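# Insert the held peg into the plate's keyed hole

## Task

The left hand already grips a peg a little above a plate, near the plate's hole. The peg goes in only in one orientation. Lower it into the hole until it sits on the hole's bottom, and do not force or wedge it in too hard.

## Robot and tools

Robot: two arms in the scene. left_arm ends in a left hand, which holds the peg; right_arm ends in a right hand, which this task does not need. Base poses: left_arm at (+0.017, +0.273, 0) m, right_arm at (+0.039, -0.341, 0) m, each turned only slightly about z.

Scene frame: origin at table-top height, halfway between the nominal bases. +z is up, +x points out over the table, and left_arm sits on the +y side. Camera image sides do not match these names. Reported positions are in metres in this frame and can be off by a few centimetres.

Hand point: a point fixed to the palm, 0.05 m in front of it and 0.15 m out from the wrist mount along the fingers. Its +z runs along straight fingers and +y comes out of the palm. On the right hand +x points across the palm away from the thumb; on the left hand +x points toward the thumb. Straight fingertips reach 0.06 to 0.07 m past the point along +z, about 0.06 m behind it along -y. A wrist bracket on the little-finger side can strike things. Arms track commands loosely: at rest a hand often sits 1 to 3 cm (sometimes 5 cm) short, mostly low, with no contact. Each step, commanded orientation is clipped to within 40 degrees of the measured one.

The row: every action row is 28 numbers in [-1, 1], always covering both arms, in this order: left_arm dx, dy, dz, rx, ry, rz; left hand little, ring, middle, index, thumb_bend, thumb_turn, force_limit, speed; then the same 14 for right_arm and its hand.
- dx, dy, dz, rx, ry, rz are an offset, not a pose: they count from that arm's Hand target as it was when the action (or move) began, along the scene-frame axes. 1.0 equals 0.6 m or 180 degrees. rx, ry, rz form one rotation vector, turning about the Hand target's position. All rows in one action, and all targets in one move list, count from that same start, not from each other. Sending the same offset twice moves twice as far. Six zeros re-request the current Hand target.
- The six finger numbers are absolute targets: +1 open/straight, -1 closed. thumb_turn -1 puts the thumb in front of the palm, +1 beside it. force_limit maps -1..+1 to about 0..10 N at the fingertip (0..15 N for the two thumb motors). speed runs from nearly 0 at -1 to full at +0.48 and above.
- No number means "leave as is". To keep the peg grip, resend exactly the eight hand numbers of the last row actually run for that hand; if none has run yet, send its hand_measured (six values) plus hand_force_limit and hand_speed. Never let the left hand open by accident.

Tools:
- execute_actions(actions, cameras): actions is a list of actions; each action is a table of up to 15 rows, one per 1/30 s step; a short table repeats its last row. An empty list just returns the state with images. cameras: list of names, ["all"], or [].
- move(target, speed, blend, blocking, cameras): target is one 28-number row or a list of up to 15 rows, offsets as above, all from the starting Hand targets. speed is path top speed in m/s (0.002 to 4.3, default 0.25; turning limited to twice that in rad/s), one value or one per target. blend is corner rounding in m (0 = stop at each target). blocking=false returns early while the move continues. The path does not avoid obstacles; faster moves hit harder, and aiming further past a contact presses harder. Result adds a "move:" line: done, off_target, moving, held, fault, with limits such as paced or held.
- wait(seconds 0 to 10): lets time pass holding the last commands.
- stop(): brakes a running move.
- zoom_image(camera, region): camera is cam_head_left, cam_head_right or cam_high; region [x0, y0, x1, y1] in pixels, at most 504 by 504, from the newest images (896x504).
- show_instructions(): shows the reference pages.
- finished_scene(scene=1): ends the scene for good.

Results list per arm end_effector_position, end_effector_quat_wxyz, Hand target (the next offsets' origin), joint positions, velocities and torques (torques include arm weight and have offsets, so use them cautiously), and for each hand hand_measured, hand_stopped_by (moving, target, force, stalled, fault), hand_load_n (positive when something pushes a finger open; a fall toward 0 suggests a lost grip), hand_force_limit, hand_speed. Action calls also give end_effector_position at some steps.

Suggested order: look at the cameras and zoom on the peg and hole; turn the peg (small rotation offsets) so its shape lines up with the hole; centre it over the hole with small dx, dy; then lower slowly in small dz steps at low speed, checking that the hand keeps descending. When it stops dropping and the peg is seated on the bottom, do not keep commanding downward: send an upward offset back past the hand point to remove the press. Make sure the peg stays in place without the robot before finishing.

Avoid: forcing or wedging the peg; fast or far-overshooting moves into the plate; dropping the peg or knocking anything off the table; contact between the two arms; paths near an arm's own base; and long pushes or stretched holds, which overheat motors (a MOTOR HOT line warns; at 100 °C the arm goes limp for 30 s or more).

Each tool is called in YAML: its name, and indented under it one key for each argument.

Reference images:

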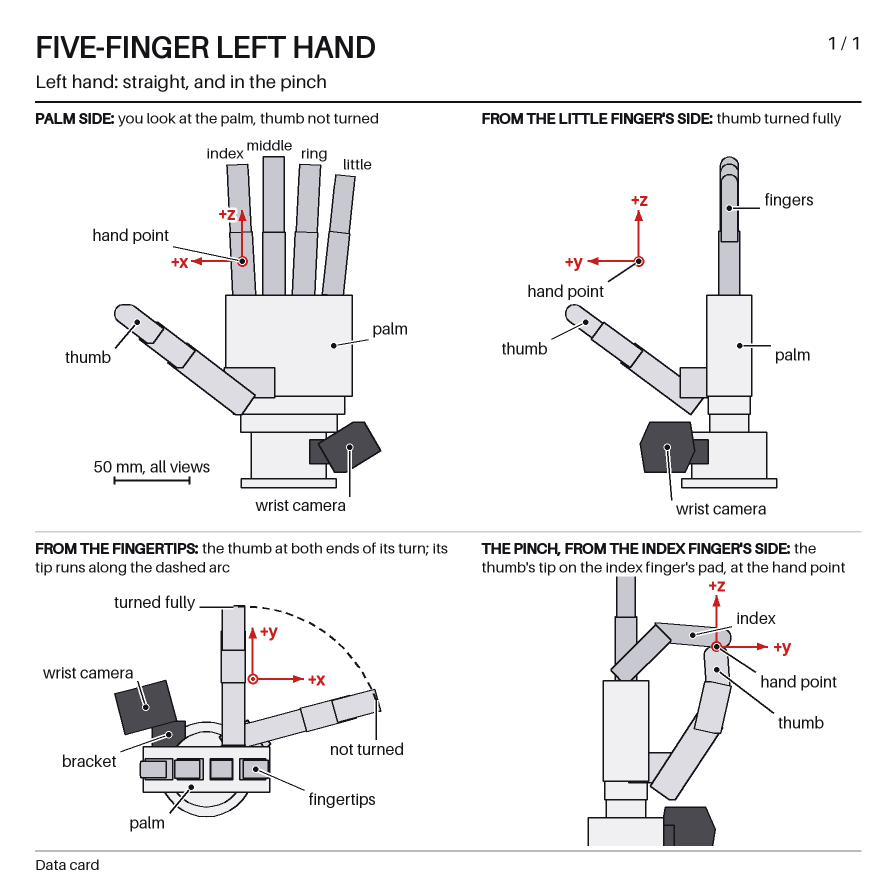

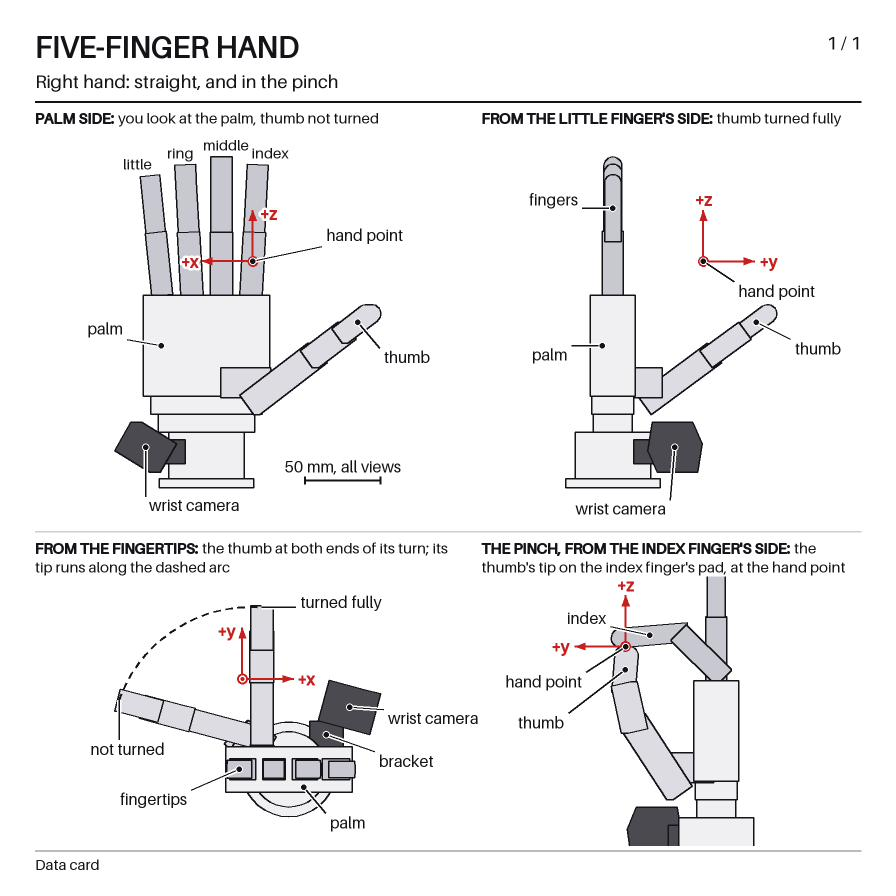

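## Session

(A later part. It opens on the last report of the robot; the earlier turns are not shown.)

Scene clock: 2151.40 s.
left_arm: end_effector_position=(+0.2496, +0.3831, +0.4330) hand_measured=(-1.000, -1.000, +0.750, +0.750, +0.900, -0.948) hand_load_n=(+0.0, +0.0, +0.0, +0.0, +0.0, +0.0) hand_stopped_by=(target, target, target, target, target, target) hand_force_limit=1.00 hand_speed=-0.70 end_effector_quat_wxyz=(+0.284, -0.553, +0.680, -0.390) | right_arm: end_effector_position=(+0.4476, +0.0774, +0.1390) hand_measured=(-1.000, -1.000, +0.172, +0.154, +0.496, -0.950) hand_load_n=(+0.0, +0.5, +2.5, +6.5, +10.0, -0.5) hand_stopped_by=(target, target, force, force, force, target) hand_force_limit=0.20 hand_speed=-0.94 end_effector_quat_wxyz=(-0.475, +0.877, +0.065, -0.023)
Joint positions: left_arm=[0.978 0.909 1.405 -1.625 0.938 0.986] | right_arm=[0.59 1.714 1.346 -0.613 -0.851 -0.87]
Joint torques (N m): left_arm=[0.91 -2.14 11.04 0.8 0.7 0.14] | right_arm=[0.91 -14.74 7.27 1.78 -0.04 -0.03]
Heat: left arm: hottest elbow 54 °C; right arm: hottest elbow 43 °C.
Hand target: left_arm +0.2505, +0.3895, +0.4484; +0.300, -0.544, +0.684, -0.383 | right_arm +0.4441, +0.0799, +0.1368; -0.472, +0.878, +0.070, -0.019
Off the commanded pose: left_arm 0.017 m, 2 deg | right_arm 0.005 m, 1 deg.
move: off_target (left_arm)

move:
  target: [0,0,0,0,0,0,-1,-1,0.75,0.75,0.9,-0.948,1.0,-0.7,-0.008,0.0,-0.004,0,0,0,-1,-1,0.0,0.0,0.1,-0.95,0.2,-0.94]
  speed: 0.03
  cameras: ["cam_head_left","cam_high"]

zoom_image:
  camera: "cam_head_left"
  region: [370, 230, 450, 330]

zoom_image:
  camera: "cam_high"
  region: [380, 260, 480, 350]

Scene clock: 2155.80 s.
left_arm: end_effector_position=(+0.2496, +0.3831, +0.4330) hand_measured=(-1.000, -1.000, +0.750, +0.750, +0.900, -0.948) hand_load_n=(+0.0, +0.0, +0.0, +0.0, +0.0, +0.0) hand_stopped_by=(target, target, target, target, target, target) hand_force_limit=1.00 hand_speed=-0.70 end_effector_quat_wxyz=(+0.284, -0.553, +0.680, -0.390) | right_arm: end_effector_position=(+0.4474, +0.0770, +0.1386) hand_measured=(-1.000, -1.000, +0.172, +0.154, +0.496, -0.950) hand_load_n=(+0.0, +0.0, +3.0, +6.5, +9.5, -2.0) hand_stopped_by=(target, target, force, force, force, target) hand_force_limit=0.20 hand_speed=-0.94 end_effector_quat_wxyz=(-0.477, +0.876, +0.067, -0.017)
Joint positions: left_arm=[0.978 0.909 1.405 -1.625 0.938 0.986] | right_arm=[0.59 1.707 1.332 -0.593 -0.849 -0.868]
Joint torques (N m): left_arm=[0.91 -2.14 11.04 0.8 0.7 0.13] | right_arm=[1.32 -14.68 7.01 1.51 0 0]
Heat: left arm: hottest elbow 54 °C; right arm: hottest elbow 43 °C.
Hand target: left_arm +0.2505, +0.3895, +0.4484; +0.300, -0.544, +0.684, -0.383 | right_arm +0.4392, +0.0798, +0.1343; -0.472, +0.879, +0.070, -0.019
Off the commanded pose: left_arm 0.017 m, 2 deg | right_arm 0.010 m, 1 deg.
move: off_target (left_arm)
Images, in order (width x height): cam_head_left 896x504, cam_high 896x504.

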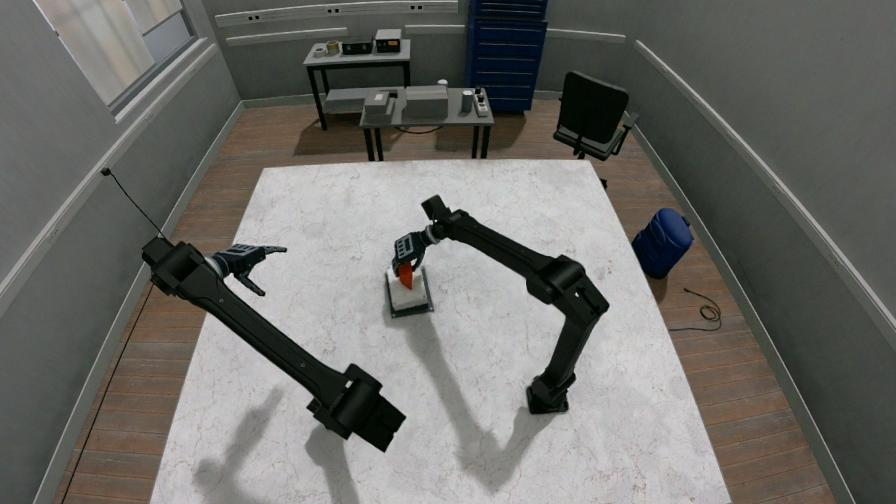

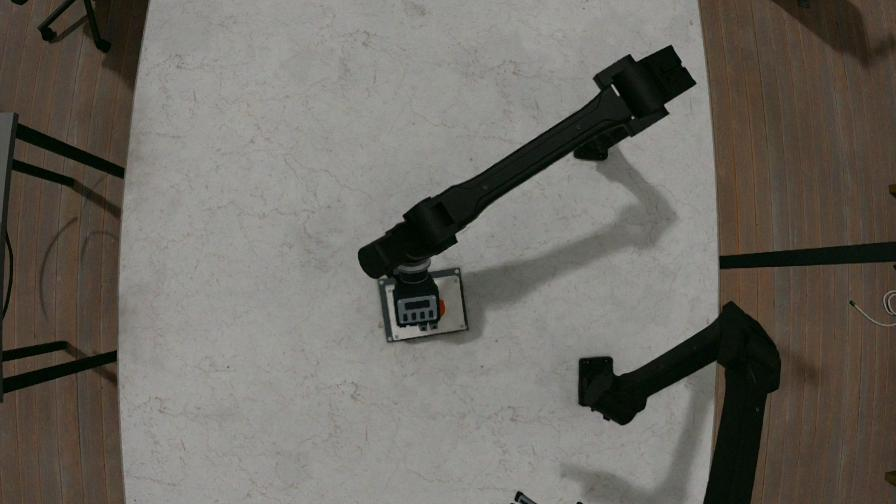

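Scaled by 5.040 from the camera's 896x504 image, which has a finer 1280x720 frame.

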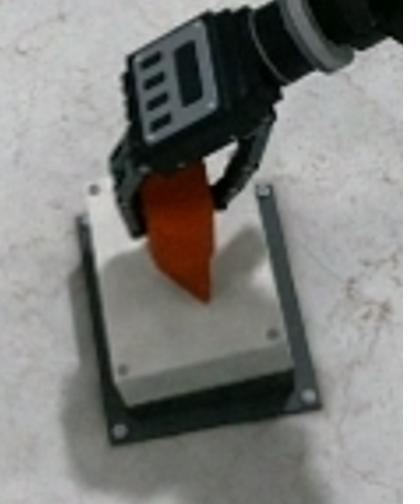

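Scaled by 5.040 from the camera's 896x504 image, which has a finer 1280x720 frame.

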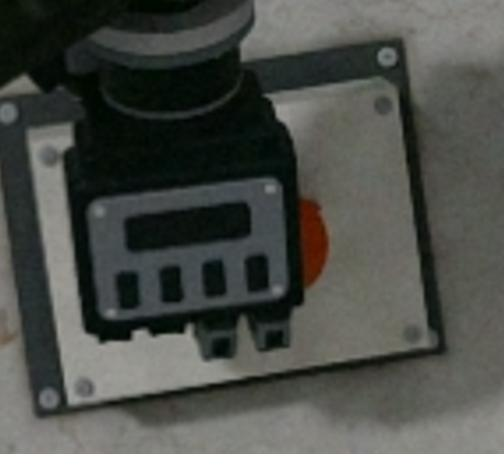

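move:
  target: [0,0,0,0,0,0,-1,-1,0.75,0.75,0.9,-0.948,1.0,-0.7,-0.012,0.0,0.012,0,0,0,-1,-1,0.0,0.0,0.1,-0.95,0.2,-0.94]
  speed: 0.03
  cameras: ["cam_head_left","cam_high"]

zoom_image:
  camera: "cam_head_left"
  region: [370, 230, 450, 330]

zoom_image:
  camera: "cam_high"
  region: [380, 260, 480, 350]

Scene clock: 2163.07 s.
left_arm: end_effector_position=(+0.2496, +0.3831, +0.4330) hand_measured=(-1.000, -1.000, +0.750, +0.750, +0.900, -0.948) hand_load_n=(+0.0, +0.0, +0.0, +0.0, +0.0, +0.0) hand_stopped_by=(target, target, target, target, target, target) hand_force_limit=1.00 hand_speed=-0.70 end_effector_quat_wxyz=(+0.284, -0.553, +0.680, -0.390) | right_arm: end_effector_position=(+0.4465, +0.0772, +0.1389) hand_measured=(-1.000, -1.000, +0.172, +0.154, +0.496, -0.950) hand_load_n=(+0.0, +0.0, +3.5, +7.5, +9.0, -1.5) hand_stopped_by=(target, target, force, force, force, target) hand_force_limit=0.20 hand_speed=-0.94 end_effector_quat_wxyz=(-0.475, +0.877, +0.069, -0.011)
Joint positions: left_arm=[0.978 0.909 1.405 -1.625 0.938 0.986] | right_arm=[0.595 1.699 1.324 -0.584 -0.835 -0.867]
Joint torques (N m): left_arm=[0.91 -2.14 11.04 0.8 0.7 0.14] | right_arm=[1.55 -15.68 6.84 0.92 -0.33 0.09]
Heat: left arm: hottest elbow 54 °C; right arm: hottest elbow 43 °C.
Hand target: left_arm +0.2505, +0.3895, +0.4484; +0.300, -0.544, +0.684, -0.383 | right_arm +0.4321, +0.0798, +0.1414; -0.472, +0.879, +0.070, -0.019
Off the commanded pose: left_arm 0.017 m, 2 deg | right_arm 0.015 m, 1 deg.
move: off_target (left_arm, right_arm)
Images, in order (width x height): cam_head_left 896x504, cam_high 896x504.

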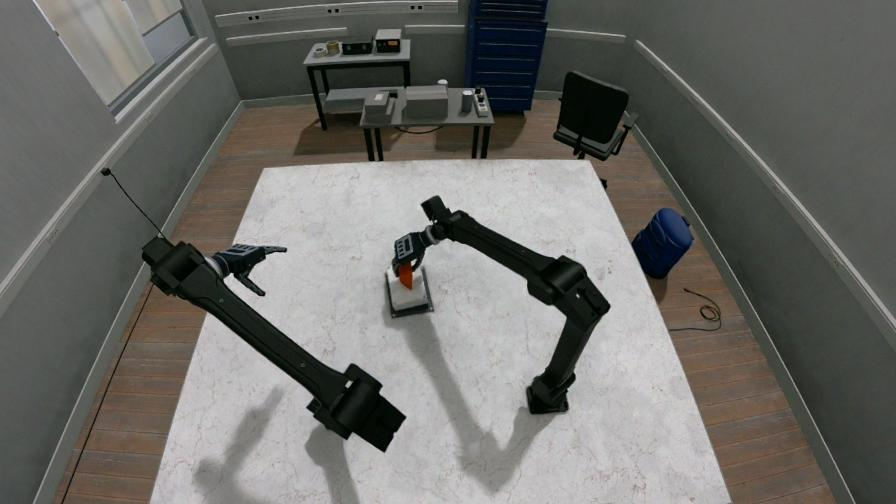

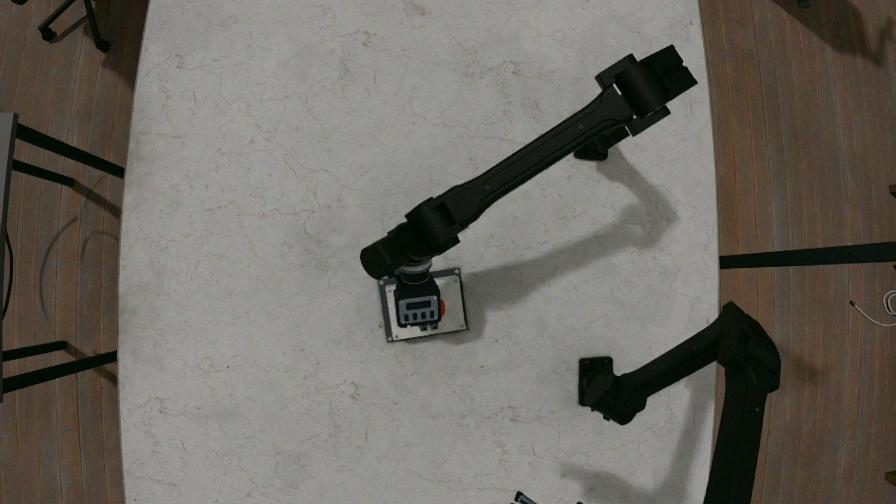

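Scaled by 5.040 from the camera's 896x504 image, which has a finer 1280x720 frame.

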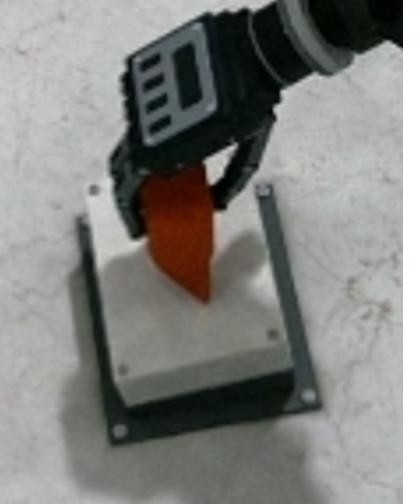

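Scaled by 5.040 from the camera's 896x504 image, which has a finer 1280x720 frame.

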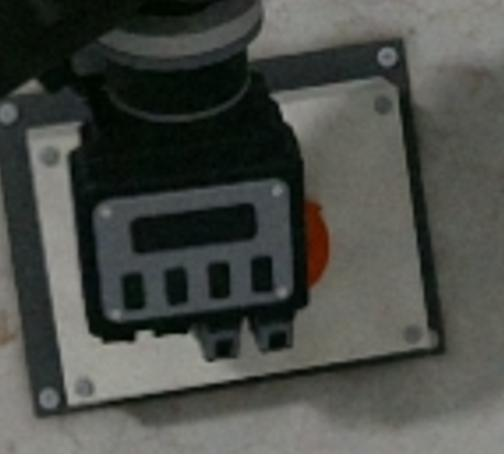

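move:
  target:
    - [0,0,0,0,0,0,-1,-1,0.75,0.75,0.9,-0.948,1.0,-0.7,0.014,0.0,0.006,0,0,0,-1,-1,0.0,0.0,0.1,-0.95,0.2,-0.94]
    - [0,0,0,0,0,0,-1,-1,0.75,0.75,0.9,-0.948,1.0,-0.7,0.014,0.0,0.006,0,0,0,-1,-1,0.45,0.45,0.72,-0.95,0.2,-0.9]
  speed: 0.03
  cameras: ["cam_head_left","cam_high"]

zoom_image:
  camera: "cam_head_left"
  region: [370, 230, 450, 330]

zoom_image:
  camera: "cam_high"
  region: [380, 260, 480, 350]

Scene clock: 2194.40 s.
left_arm: end_effector_position=(+0.2496, +0.3831, +0.4330) hand_measured=(-1.000, -1.000, +0.750, +0.750, +0.900, -0.948) hand_load_n=(+0.0, +0.0, +0.0, +0.0, +0.0, +0.0) hand_stopped_by=(target, target, target, target, target, target) hand_force_limit=1.00 hand_speed=-0.70 end_effector_quat_wxyz=(+0.284, -0.553, +0.680, -0.390) | right_arm: end_effector_position=(+0.4421, +0.0743, +0.1373) hand_measured=(-1.000, -1.000, +0.450, +0.450, +0.720, -0.950) hand_load_n=(+0.0, +0.0, +0.0, +0.0, +0.0, +0.0) hand_stopped_by=(target, target, target, target, target, target) hand_force_limit=0.20 hand_speed=-0.90 end_effector_quat_wxyz=(-0.470, +0.880, +0.064, -0.020)
Joint positions: left_arm=[0.978 0.909 1.405 -1.625 0.938 0.986] | right_arm=[0.595 1.698 1.324 -0.608 -0.835 -0.867]
Joint torques (N m): left_arm=[0.91 -2.2 11.04 0.8 0.71 0.14] | right_arm=[0.79 -14.56 8.84 0.94 -0.52 0]
Heat: left arm: hottest elbow 55 °C; right arm: hottest elbow 42 °C.
Hand target: left_arm +0.2505, +0.3895, +0.4484; +0.300, -0.544, +0.684, -0.383 | right_arm +0.4404, +0.0798, +0.1451; -0.472, +0.879, +0.070, -0.019
Off the commanded pose: left_arm 0.017 m, 2 deg | right_arm 0.010 m, 1 deg.
move: off_target (left_arm)
Images, in order (width x height): cam_head_left 896x504, cam_high 896x504.

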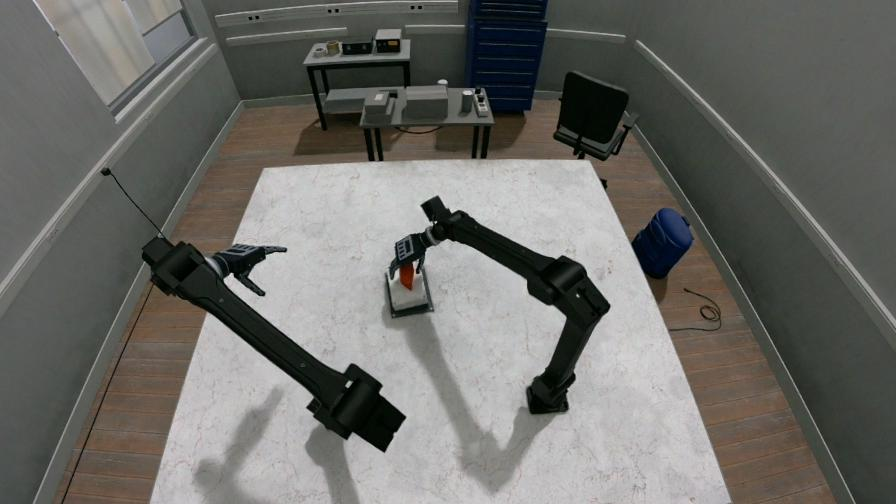

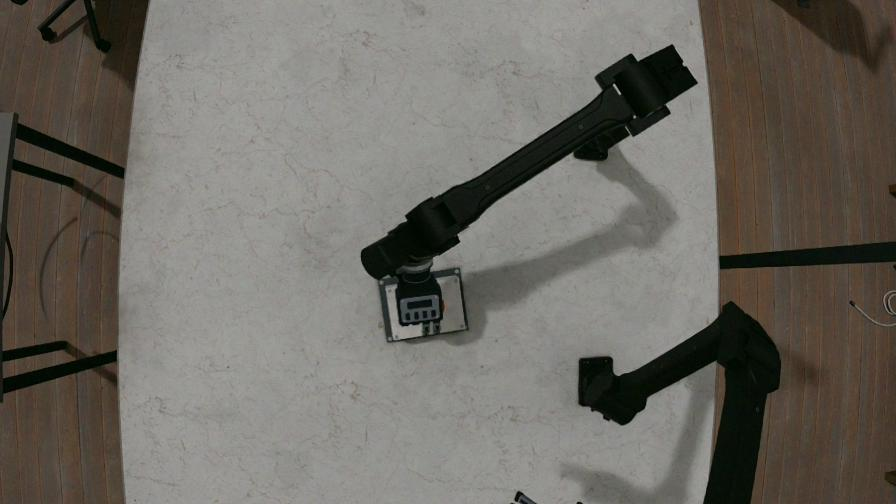

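Scaled by 5.040 from the camera's 896x504 image, which has a finer 1280x720 frame.

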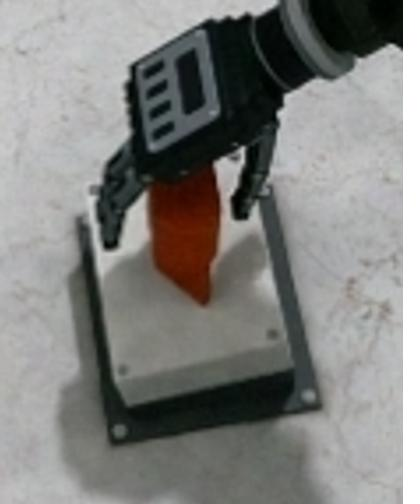

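Scaled by 5.040 from the camera's 896x504 image, which has a finer 1280x720 frame.

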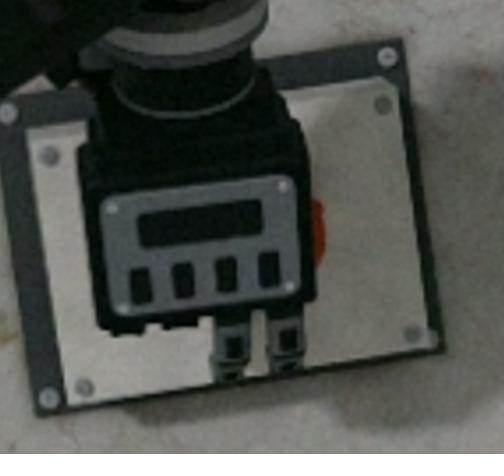

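move:
  target:
    - [0,0,0,0,0,0,-1,-1,0.75,0.75,0.9,-0.948,1.0,-0.7,0.004,0.01,0.30,0,0,0,-1,-1,0.45,0.45,0.72,-0.95,0.2,-0.9]
    - [0,0,0,0,0,0,-1,-1,0.75,0.75,0.9,-0.948,1.0,-0.7,0.0,-0.30,0.35,0,0,0,-1,-1,0.45,0.45,0.72,-0.95,0.2,-0.9]
  speed: [0.08,0.2]
  cameras: ["cam_head_left","cam_head_right","cam_high"]

zoom_image:
  camera: "cam_head_left"
  region: [370, 230, 450, 330]

zoom_image:
  camera: "cam_head_right"
  region: [370, 230, 450, 330]

zoom_image:
  camera: "cam_high"
  region: [380, 260, 480, 350]

Scene clock: 2203.67 s.
left_arm: end_effector_position=(+0.2496, +0.3831, +0.4330) hand_measured=(-1.000, -1.000, +0.750, +0.750, +0.900, -0.948) hand_load_n=(+0.0, +0.0, +0.0, +0.0, +0.0, +0.0) hand_stopped_by=(target, target, target, target, target, target) hand_force_limit=1.00 hand_speed=-0.70 end_effector_quat_wxyz=(+0.284, -0.553, +0.680, -0.390) | right_arm: end_effector_position=(+0.4352, -0.0974, +0.3356) hand_measured=(-1.000, -1.000, +0.450, +0.450, +0.720, -0.950) hand_load_n=(+0.0, +0.0, +0.0, +0.0, +0.0, +0.0) hand_stopped_by=(target, target, target, target, target, target) hand_force_limit=0.20 hand_speed=-0.90 end_effector_quat_wxyz=(-0.467, +0.881, +0.059, -0.041)
Joint positions: left_arm=[0.978 0.909 1.405 -1.625 0.938 0.986] | right_arm=[0.283 1.529 1.674 -1.549 -0.966 -1.348]
Joint torques (N m): left_arm=[0.91 -2.14 11.06 0.8 0.7 0.14] | right_arm=[-0.56 -12.45 10.55 0.23 -0.75 -0.14]
Heat: left arm: hottest elbow 55 °C; right arm: hottest elbow 42 °C.
Hand target: left_arm +0.2505, +0.3895, +0.4484; +0.300, -0.544, +0.684, -0.383 | right_arm +0.4404, -0.1001, +0.3552; -0.472, +0.878, +0.070, -0.019
Off the commanded pose: left_arm 0.017 m, 2 deg | right_arm 0.020 m, 3 deg.
move: off_target (left_arm, right_arm)

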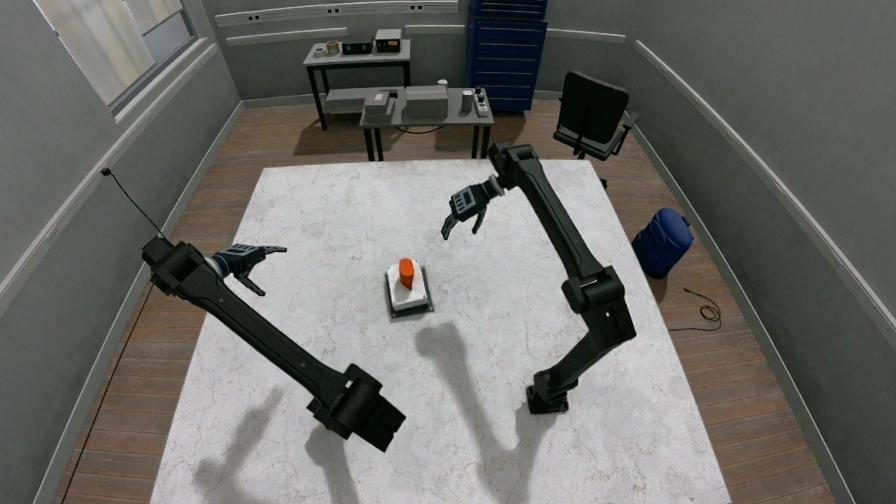

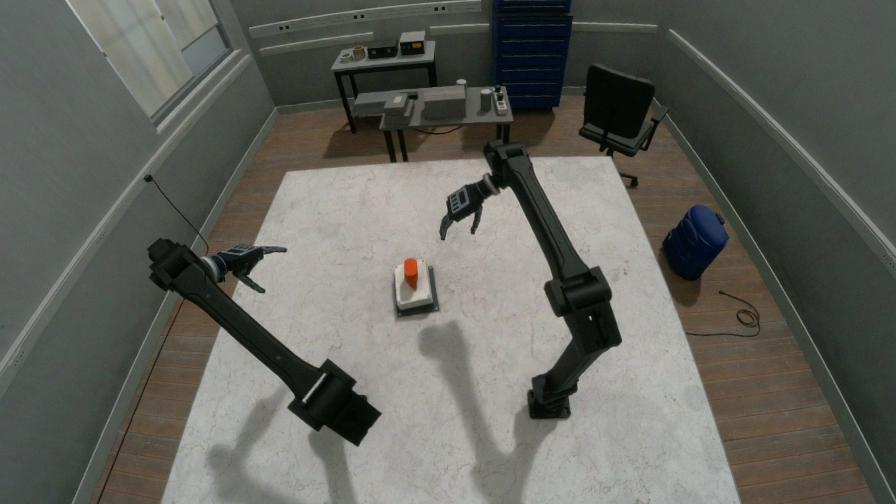

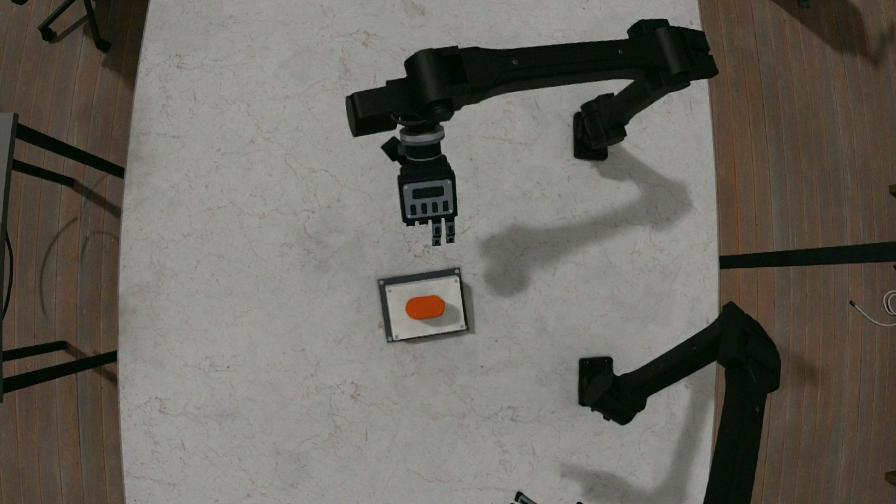

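Scaled by 5.040 from the camera's 896x504 image, which has a finer 1280x720 frame.

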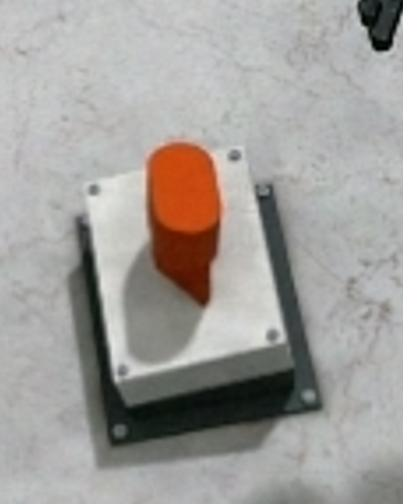

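Scaled by 5.040 from the camera's 896x504 image, which has a finer 1280x720 frame.

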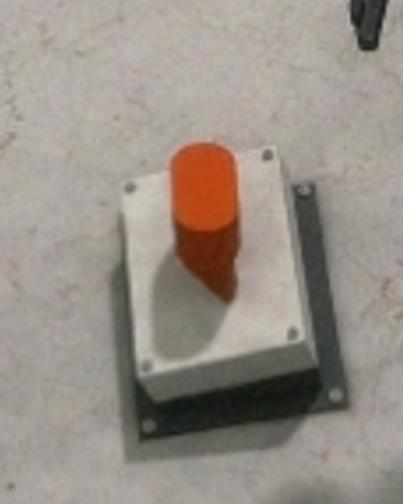

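Scaled by 5.040 from the camera's 896x504 image, which has a finer 1280x720 frame.

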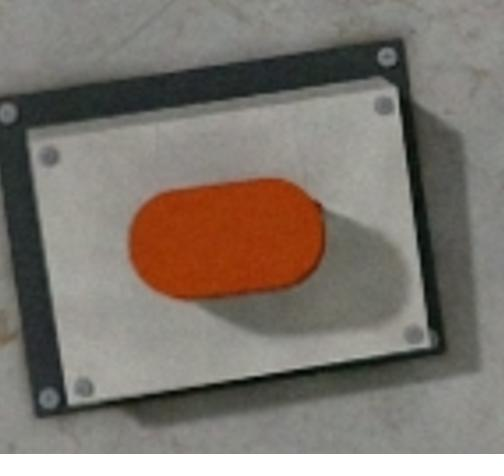

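zoom_image:
  camera: "cam_high"
  region: [400, 285, 460, 330]

zoom_image:
  camera: "cam_head_left"
  region: [390, 250, 430, 300]

zoom_image:
  camera: "cam_head_right"
  region: [395, 250, 435, 300]

Scaled by 8.400 from the camera's 896x504 image, which has a finer 1280x720 frame.

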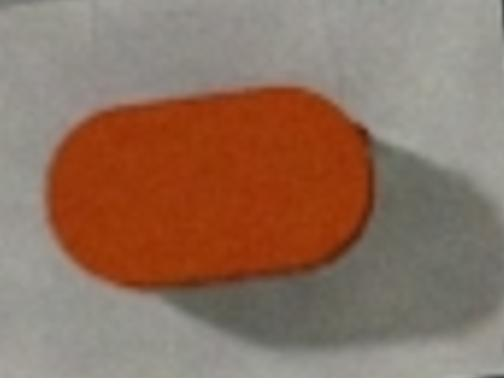

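Scaled by 10.080 from the camera's 896x504 image, which has a finer 1280x720 frame.

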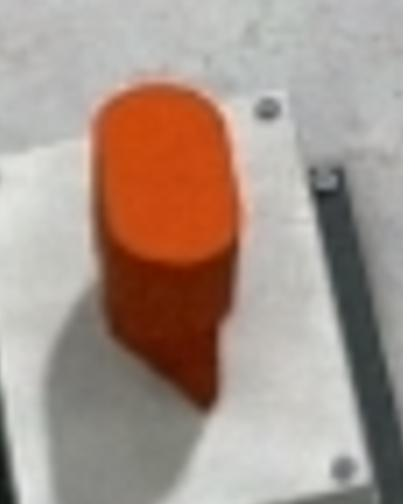

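Scaled by 10.080 from the camera's 896x504 image, which has a finer 1280x720 frame.

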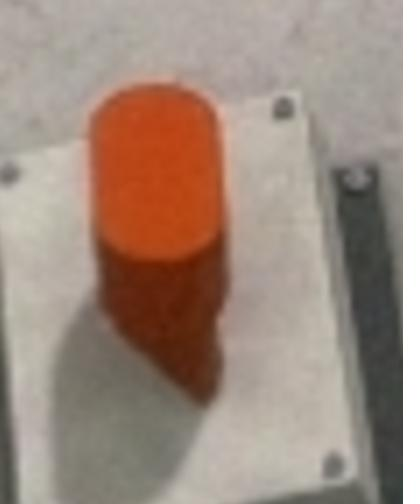

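zoom_image:
  camera: "cam_high"
  region: [403, 292, 427, 322]

zoom_image:
  camera: "cam_high"
  region: [425, 292, 449, 322]

Scaled by 16.800 from the camera's 896x504 image, which has a finer 1280x720 frame.

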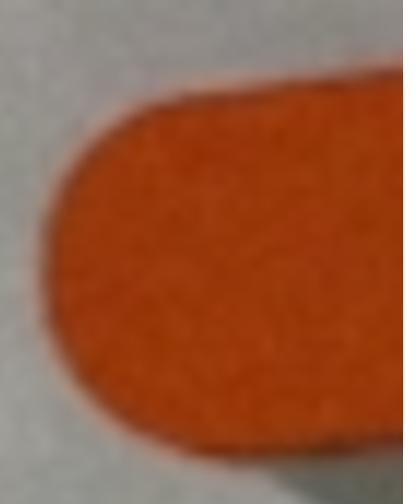

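Scaled by 16.800 from the camera's 896x504 image, which has a finer 1280x720 frame.

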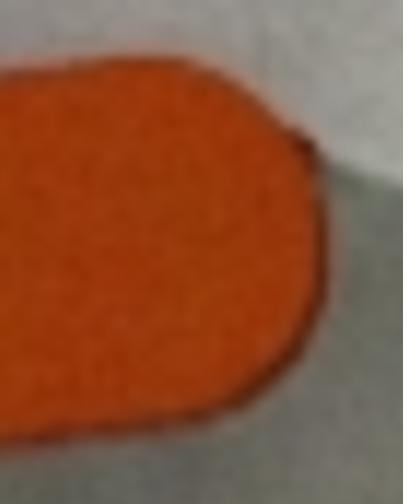

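move:
  target:
    - [0,0,0,0,0,0,-1,-1,0.75,0.75,0.9,-0.948,1.0,-0.7,0.0143,0.3212,-0.1,0,0,0,-1,-1,0.45,0.45,0.72,-0.95,0.2,-0.9]
    - [0,0,0,0,0,0,-1,-1,0.75,0.75,0.9,-0.948,1.0,-0.7,0.0143,0.3212,-0.2653,0,0,0,-1,-1,0.45,0.45,0.72,-0.95,0.2,-0.9]
  speed: [0.2,0.1]
  cameras: ["cam_head_left","cam_high"]

zoom_image:
  camera: "cam_head_left"
  region: [370, 230, 450, 330]

zoom_image:
  camera: "cam_high"
  region: [380, 260, 480, 350]

Scene clock: 2287.47 s.
left_arm: end_effector_position=(+0.2496, +0.3831, +0.4330) hand_measured=(-1.000, -1.000, +0.750, +0.750, +0.900, -0.948) hand_load_n=(+0.0, +0.0, +0.0, +0.0, +0.0, +0.0) hand_stopped_by=(target, target, target, target, target, target) hand_force_limit=1.00 hand_speed=-0.70 end_effector_quat_wxyz=(+0.284, -0.553, +0.680, -0.390) | right_arm: end_effector_position=(+0.4464, +0.0863, +0.1976) hand_measured=(-1.000, -1.000, +0.450, +0.450, +0.720, -0.950) hand_load_n=(+0.0, +0.0, +0.0, +0.0, +0.0, +0.0) hand_stopped_by=(target, target, target, target, target, target) hand_force_limit=0.20 hand_speed=-0.90 end_effector_quat_wxyz=(-0.470, +0.880, +0.070, -0.021)
Joint positions: left_arm=[0.978 0.909 1.405 -1.625 0.938 0.986] | right_arm=[0.608 1.679 1.463 -0.76 -0.833 -0.865]
Joint torques (N m): left_arm=[0.91 -2.2 11.04 0.8 0.7 0.14] | right_arm=[0.67 -13.57 8.85 2 -0.4 0.11]
Heat: left arm: hottest elbow 55 °C; right arm: hottest elbow 45 °C.
Hand target: left_arm +0.2505, +0.3895, +0.4484; +0.300, -0.544, +0.684, -0.383 | right_arm +0.4489, +0.0926, +0.1958; -0.472, +0.879, +0.070, -0.019
Off the commanded pose: left_arm 0.017 m, 2 deg | right_arm 0.007 m, 0 deg.
move: off_target (left_arm)
Images, in order (width x height): cam_head_left 896x504, cam_high 896x504.

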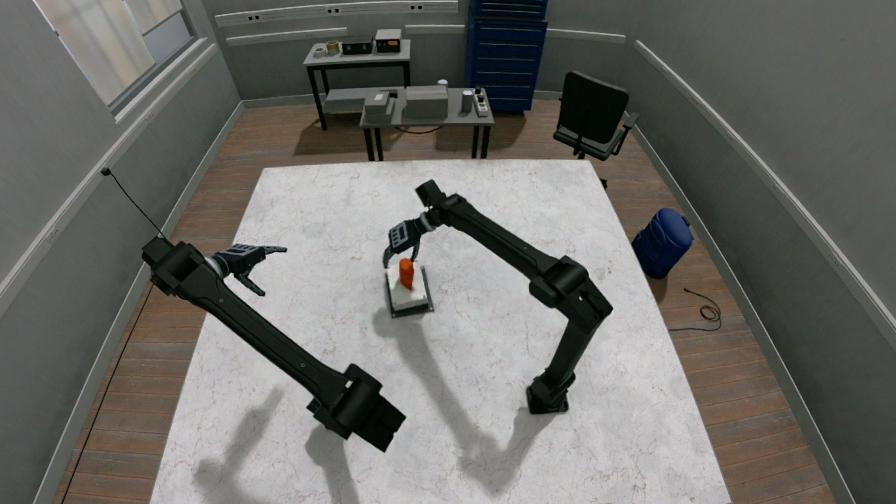

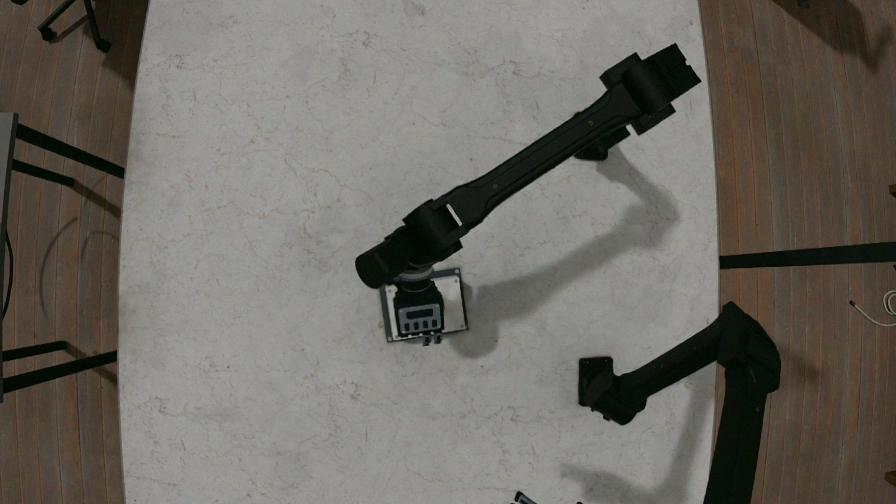

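Scaled by 5.040 from the camera's 896x504 image, which has a finer 1280x720 frame.

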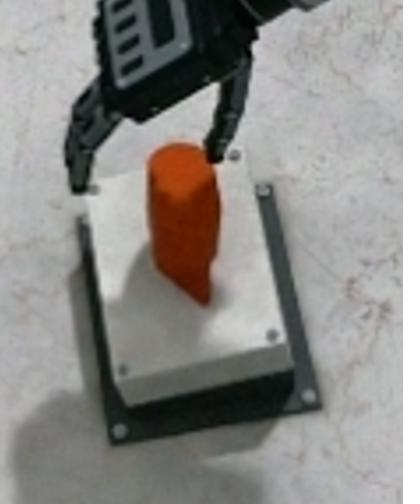

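Scaled by 5.040 from the camera's 896x504 image, which has a finer 1280x720 frame.

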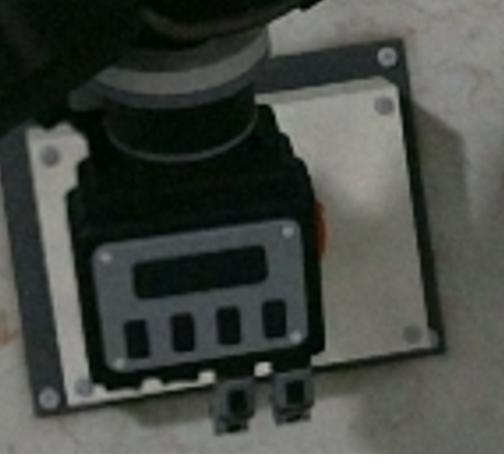

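move:
  target: [0,0,0,0,0,0,-1,-1,0.75,0.75,0.9,-0.948,1.0,-0.7,0.005,-0.0593,0.01,0,0,0,-1,-1,0.45,0.45,0.72,-0.95,0.2,-0.9]
  speed: 0.1

Scene clock: 2295.80 s.
left_arm: end_effector_position=(+0.2496, +0.3831, +0.4330) hand_measured=(-1.000, -1.000, +0.750, +0.750, +0.900, -0.948) hand_load_n=(+0.0, +0.0, +0.0, +0.0, +0.0, +0.0) hand_stopped_by=(target, target, target, target, target, target) hand_force_limit=1.00 hand_speed=-0.70 end_effector_quat_wxyz=(+0.284, -0.553, +0.680, -0.390) | right_arm: end_effector_position=(+0.4489, +0.0616, +0.1848) hand_measured=(-1.000, -1.000, +0.450, +0.450, +0.720, -0.950) hand_load_n=(+0.0, +0.0, +0.0, +0.0, +0.0, +0.0) hand_stopped_by=(target, target, target, target, target, target) hand_force_limit=0.20 hand_speed=-0.90 end_effector_quat_wxyz=(-0.465, +0.882, +0.063, -0.033)
Joint positions: left_arm=[0.978 0.909 1.405 -1.625 0.938 0.986] | right_arm=[0.567 1.679 1.437 -0.801 -0.859 -0.915]
Joint torques (N m): left_arm=[0.91 -2.14 11.06 0.8 0.7 0.14] | right_arm=[-0.67 -16.38 8.59 0.8 -0.63 -0.11]
Heat: left arm: hottest elbow 55 °C; right arm: hottest elbow 45 °C.
Hand target: left_arm +0.2505, +0.3895, +0.4484; +0.300, -0.544, +0.684, -0.383 | right_arm +0.4520, +0.0570, +0.2019; -0.472, +0.879, +0.070, -0.019
Off the commanded pose: left_arm 0.017 m, 2 deg | right_arm 0.018 m, 2 deg.
move: off_target (left_arm, right_arm)

move:
  target: [0,0,0,0,0,0,-1,-1,0.75,0.75,0.9,-0.948,1.0,-0.7,0.0,0.0,-0.055,0,0,0,-1,-1,0.45,0.45,0.72,-0.95,0.2,-0.9]
  speed: 0.08
  cameras: ["cam_head_left","cam_high"]

zoom_image:
  camera: "cam_head_left"
  region: [370, 230, 450, 330]

zoom_image:
  camera: "cam_high"
  region: [380, 260, 480, 350]

Scene clock: 2300.77 s.
left_arm: end_effector_position=(+0.2496, +0.3831, +0.4330) hand_measured=(-1.000, -1.000, +0.750, +0.750, +0.900, -0.948) hand_load_n=(+0.0, +0.0, +0.5, +0.0, +0.0, +0.0) hand_stopped_by=(target, target, target, target, target, target) hand_force_limit=1.00 hand_speed=-0.70 end_effector_quat_wxyz=(+0.284, -0.553, +0.680, -0.390) | right_arm: end_effector_position=(+0.4438, +0.0584, +0.1631) hand_measured=(-1.000, -1.000, +0.450, +0.450, +0.720, -0.950) hand_load_n=(+0.0, +0.0, +0.0, +0.0, +0.0, +0.0) hand_stopped_by=(target, target, target, target, target, target) hand_force_limit=0.20 hand_speed=-0.90 end_effector_quat_wxyz=(-0.465, +0.882, +0.064, -0.033)
Joint positions: left_arm=[0.978 0.909 1.405 -1.625 0.938 0.986] | right_arm=[0.567 1.679 1.378 -0.742 -0.859 -0.917]
Joint torques (N m): left_arm=[0.91 -2.2 11.04 0.79 0.7 0.14] | right_arm=[-0.56 -14.51 8.35 1.83 -0.63 -0.11]
Heat: left arm: hottest elbow 55 °C; right arm: hottest elbow 45 °C.
Hand target: left_arm +0.2505, +0.3895, +0.4484; +0.300, -0.544, +0.684, -0.383 | right_arm +0.4520, +0.0570, +0.1690; -0.472, +0.879, +0.070, -0.019
Off the commanded pose: left_arm 0.017 m, 2 deg | right_arm 0.010 m, 2 deg.
move: off_target (left_arm)
Images, in order (width x height): cam_head_left 896x504, cam_high 896x504.

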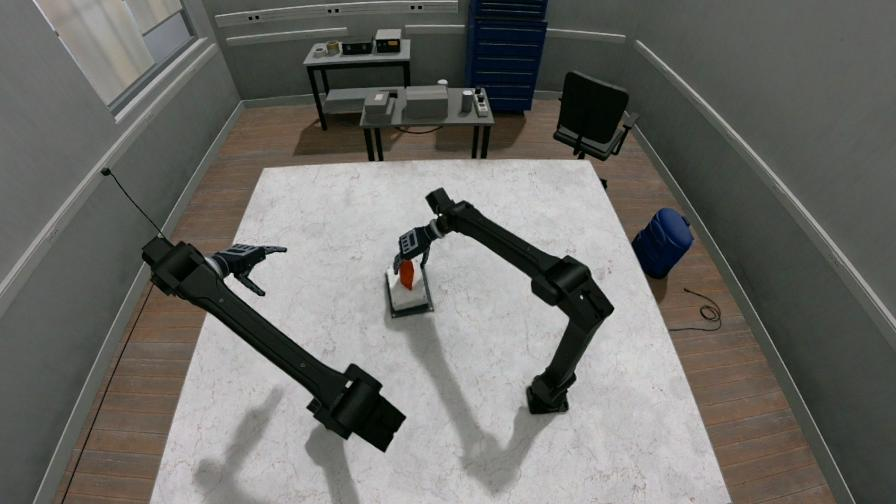

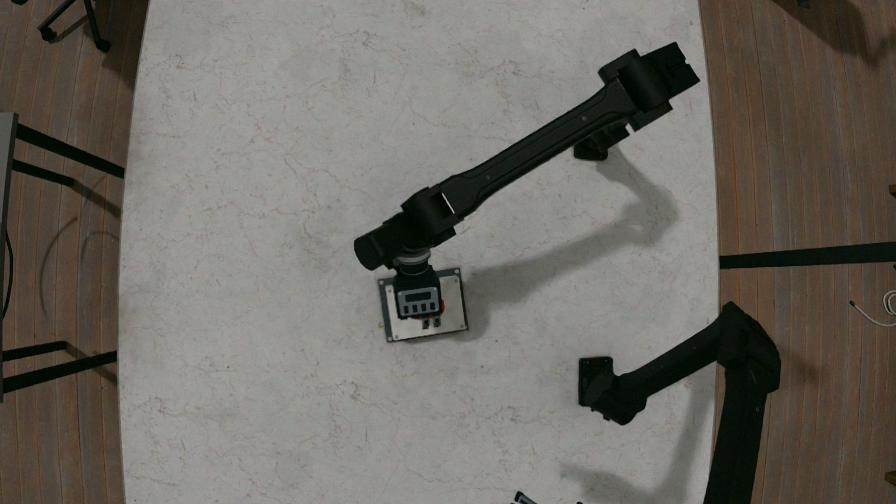

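Scaled by 5.040 from the camera's 896x504 image, which has a finer 1280x720 frame.

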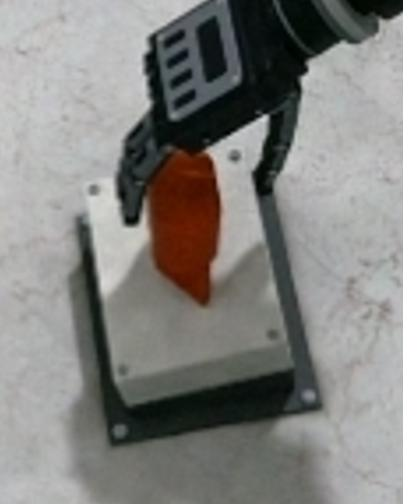

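Scaled by 5.040 from the camera's 896x504 image, which has a finer 1280x720 frame.

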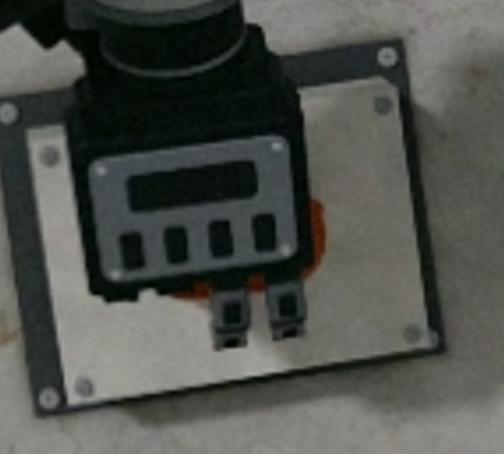

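move:
  target: [0,0,0,0,0,0,-1,-1,0.75,0.75,0.9,-0.948,1.0,-0.7,0.002,0.037,-0.015,0,0,0,-1,-1,0.32,0.32,0.6,-0.95,0.0,-0.9]
  speed: 0.06
  cameras: ["cam_head_left","cam_high"]

zoom_image:
  camera: "cam_head_left"
  region: [370, 230, 450, 330]

zoom_image:
  camera: "cam_high"
  region: [380, 260, 480, 350]

Scene clock: 2305.77 s.
left_arm: end_effector_position=(+0.2496, +0.3831, +0.4330) hand_measured=(-1.000, -1.000, +0.750, +0.750, +0.900, -0.948) hand_load_n=(+0.0, +0.0, +0.0, +0.0, +0.0, +0.0) hand_stopped_by=(target, target, target, target, target, target) hand_force_limit=1.00 hand_speed=-0.70 end_effector_quat_wxyz=(+0.284, -0.553, +0.680, -0.390) | right_arm: end_effector_position=(+0.4501, +0.0676, +0.1588) hand_measured=(-1.000, -1.000, +0.320, +0.320, +0.600, -0.950) hand_load_n=(+0.0, +0.0, +0.0, +0.0, +0.0, +0.0) hand_stopped_by=(target, target, target, target, target, target) hand_force_limit=0.00 hand_speed=-0.90 end_effector_quat_wxyz=(-0.469, +0.881, +0.065, -0.022)
Joint positions: left_arm=[0.978 0.909 1.405 -1.625 0.938 0.986] | right_arm=[0.576 1.691 1.378 -0.692 -0.847 -0.895]
Joint torques (N m): left_arm=[0.97 -2.2 11.04 0.8 0.71 0.14] | right_arm=[1.26 -12.92 9.47 1.91 -0.4 0.12]
Heat: left arm: hottest elbow 55 °C; right arm: hottest elbow 45 °C.
Hand target: left_arm +0.2505, +0.3895, +0.4484; +0.300, -0.544, +0.684, -0.383 | right_arm +0.4533, +0.0792, +0.1601; -0.472, +0.878, +0.070, -0.019
Off the commanded pose: left_arm 0.017 m, 2 deg | right_arm 0.012 m, 1 deg.
move: off_target (left_arm, right_arm)
Images, in order (width x height): cam_head_left 896x504, cam_high 896x504.

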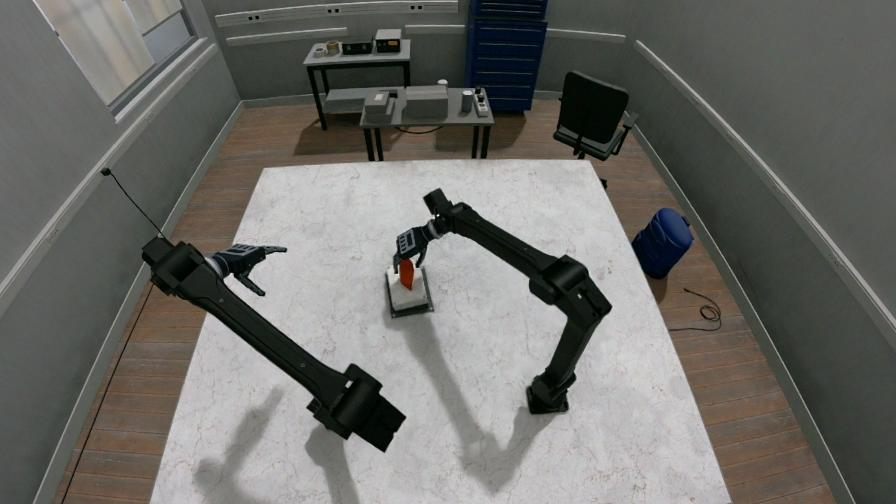

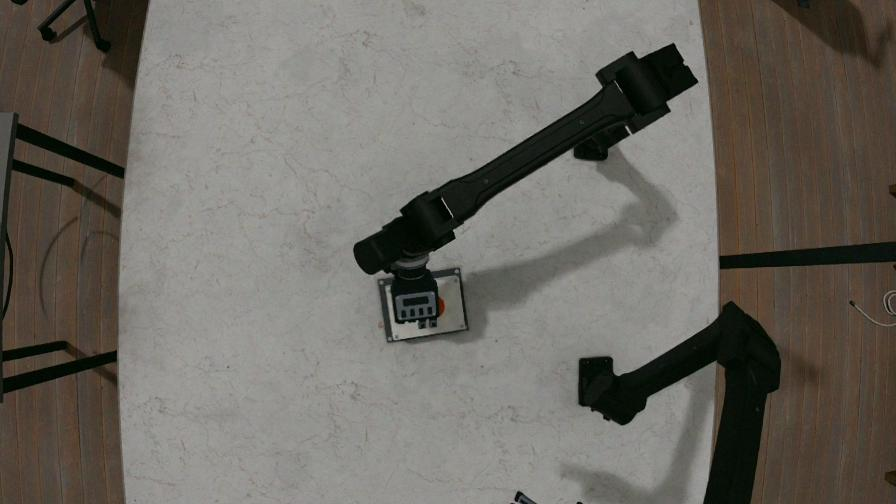

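Scaled by 5.040 from the camera's 896x504 image, which has a finer 1280x720 frame.

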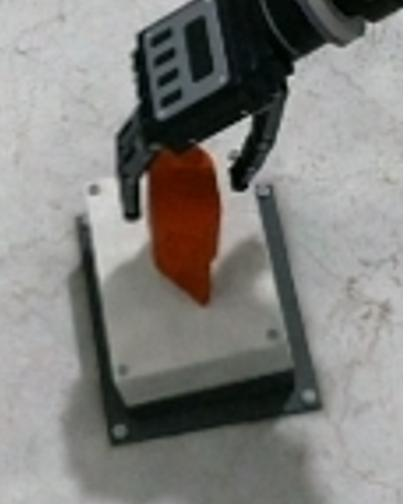

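Scaled by 5.040 from the camera's 896x504 image, which has a finer 1280x720 frame.

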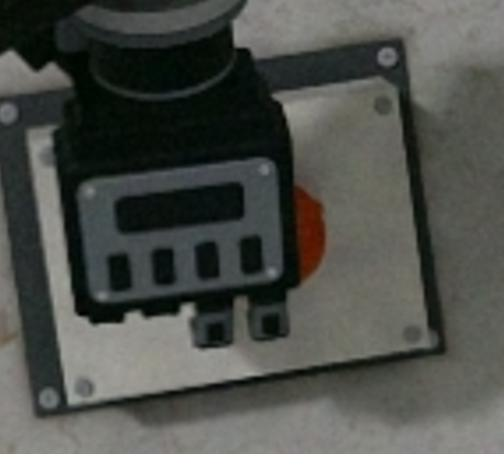

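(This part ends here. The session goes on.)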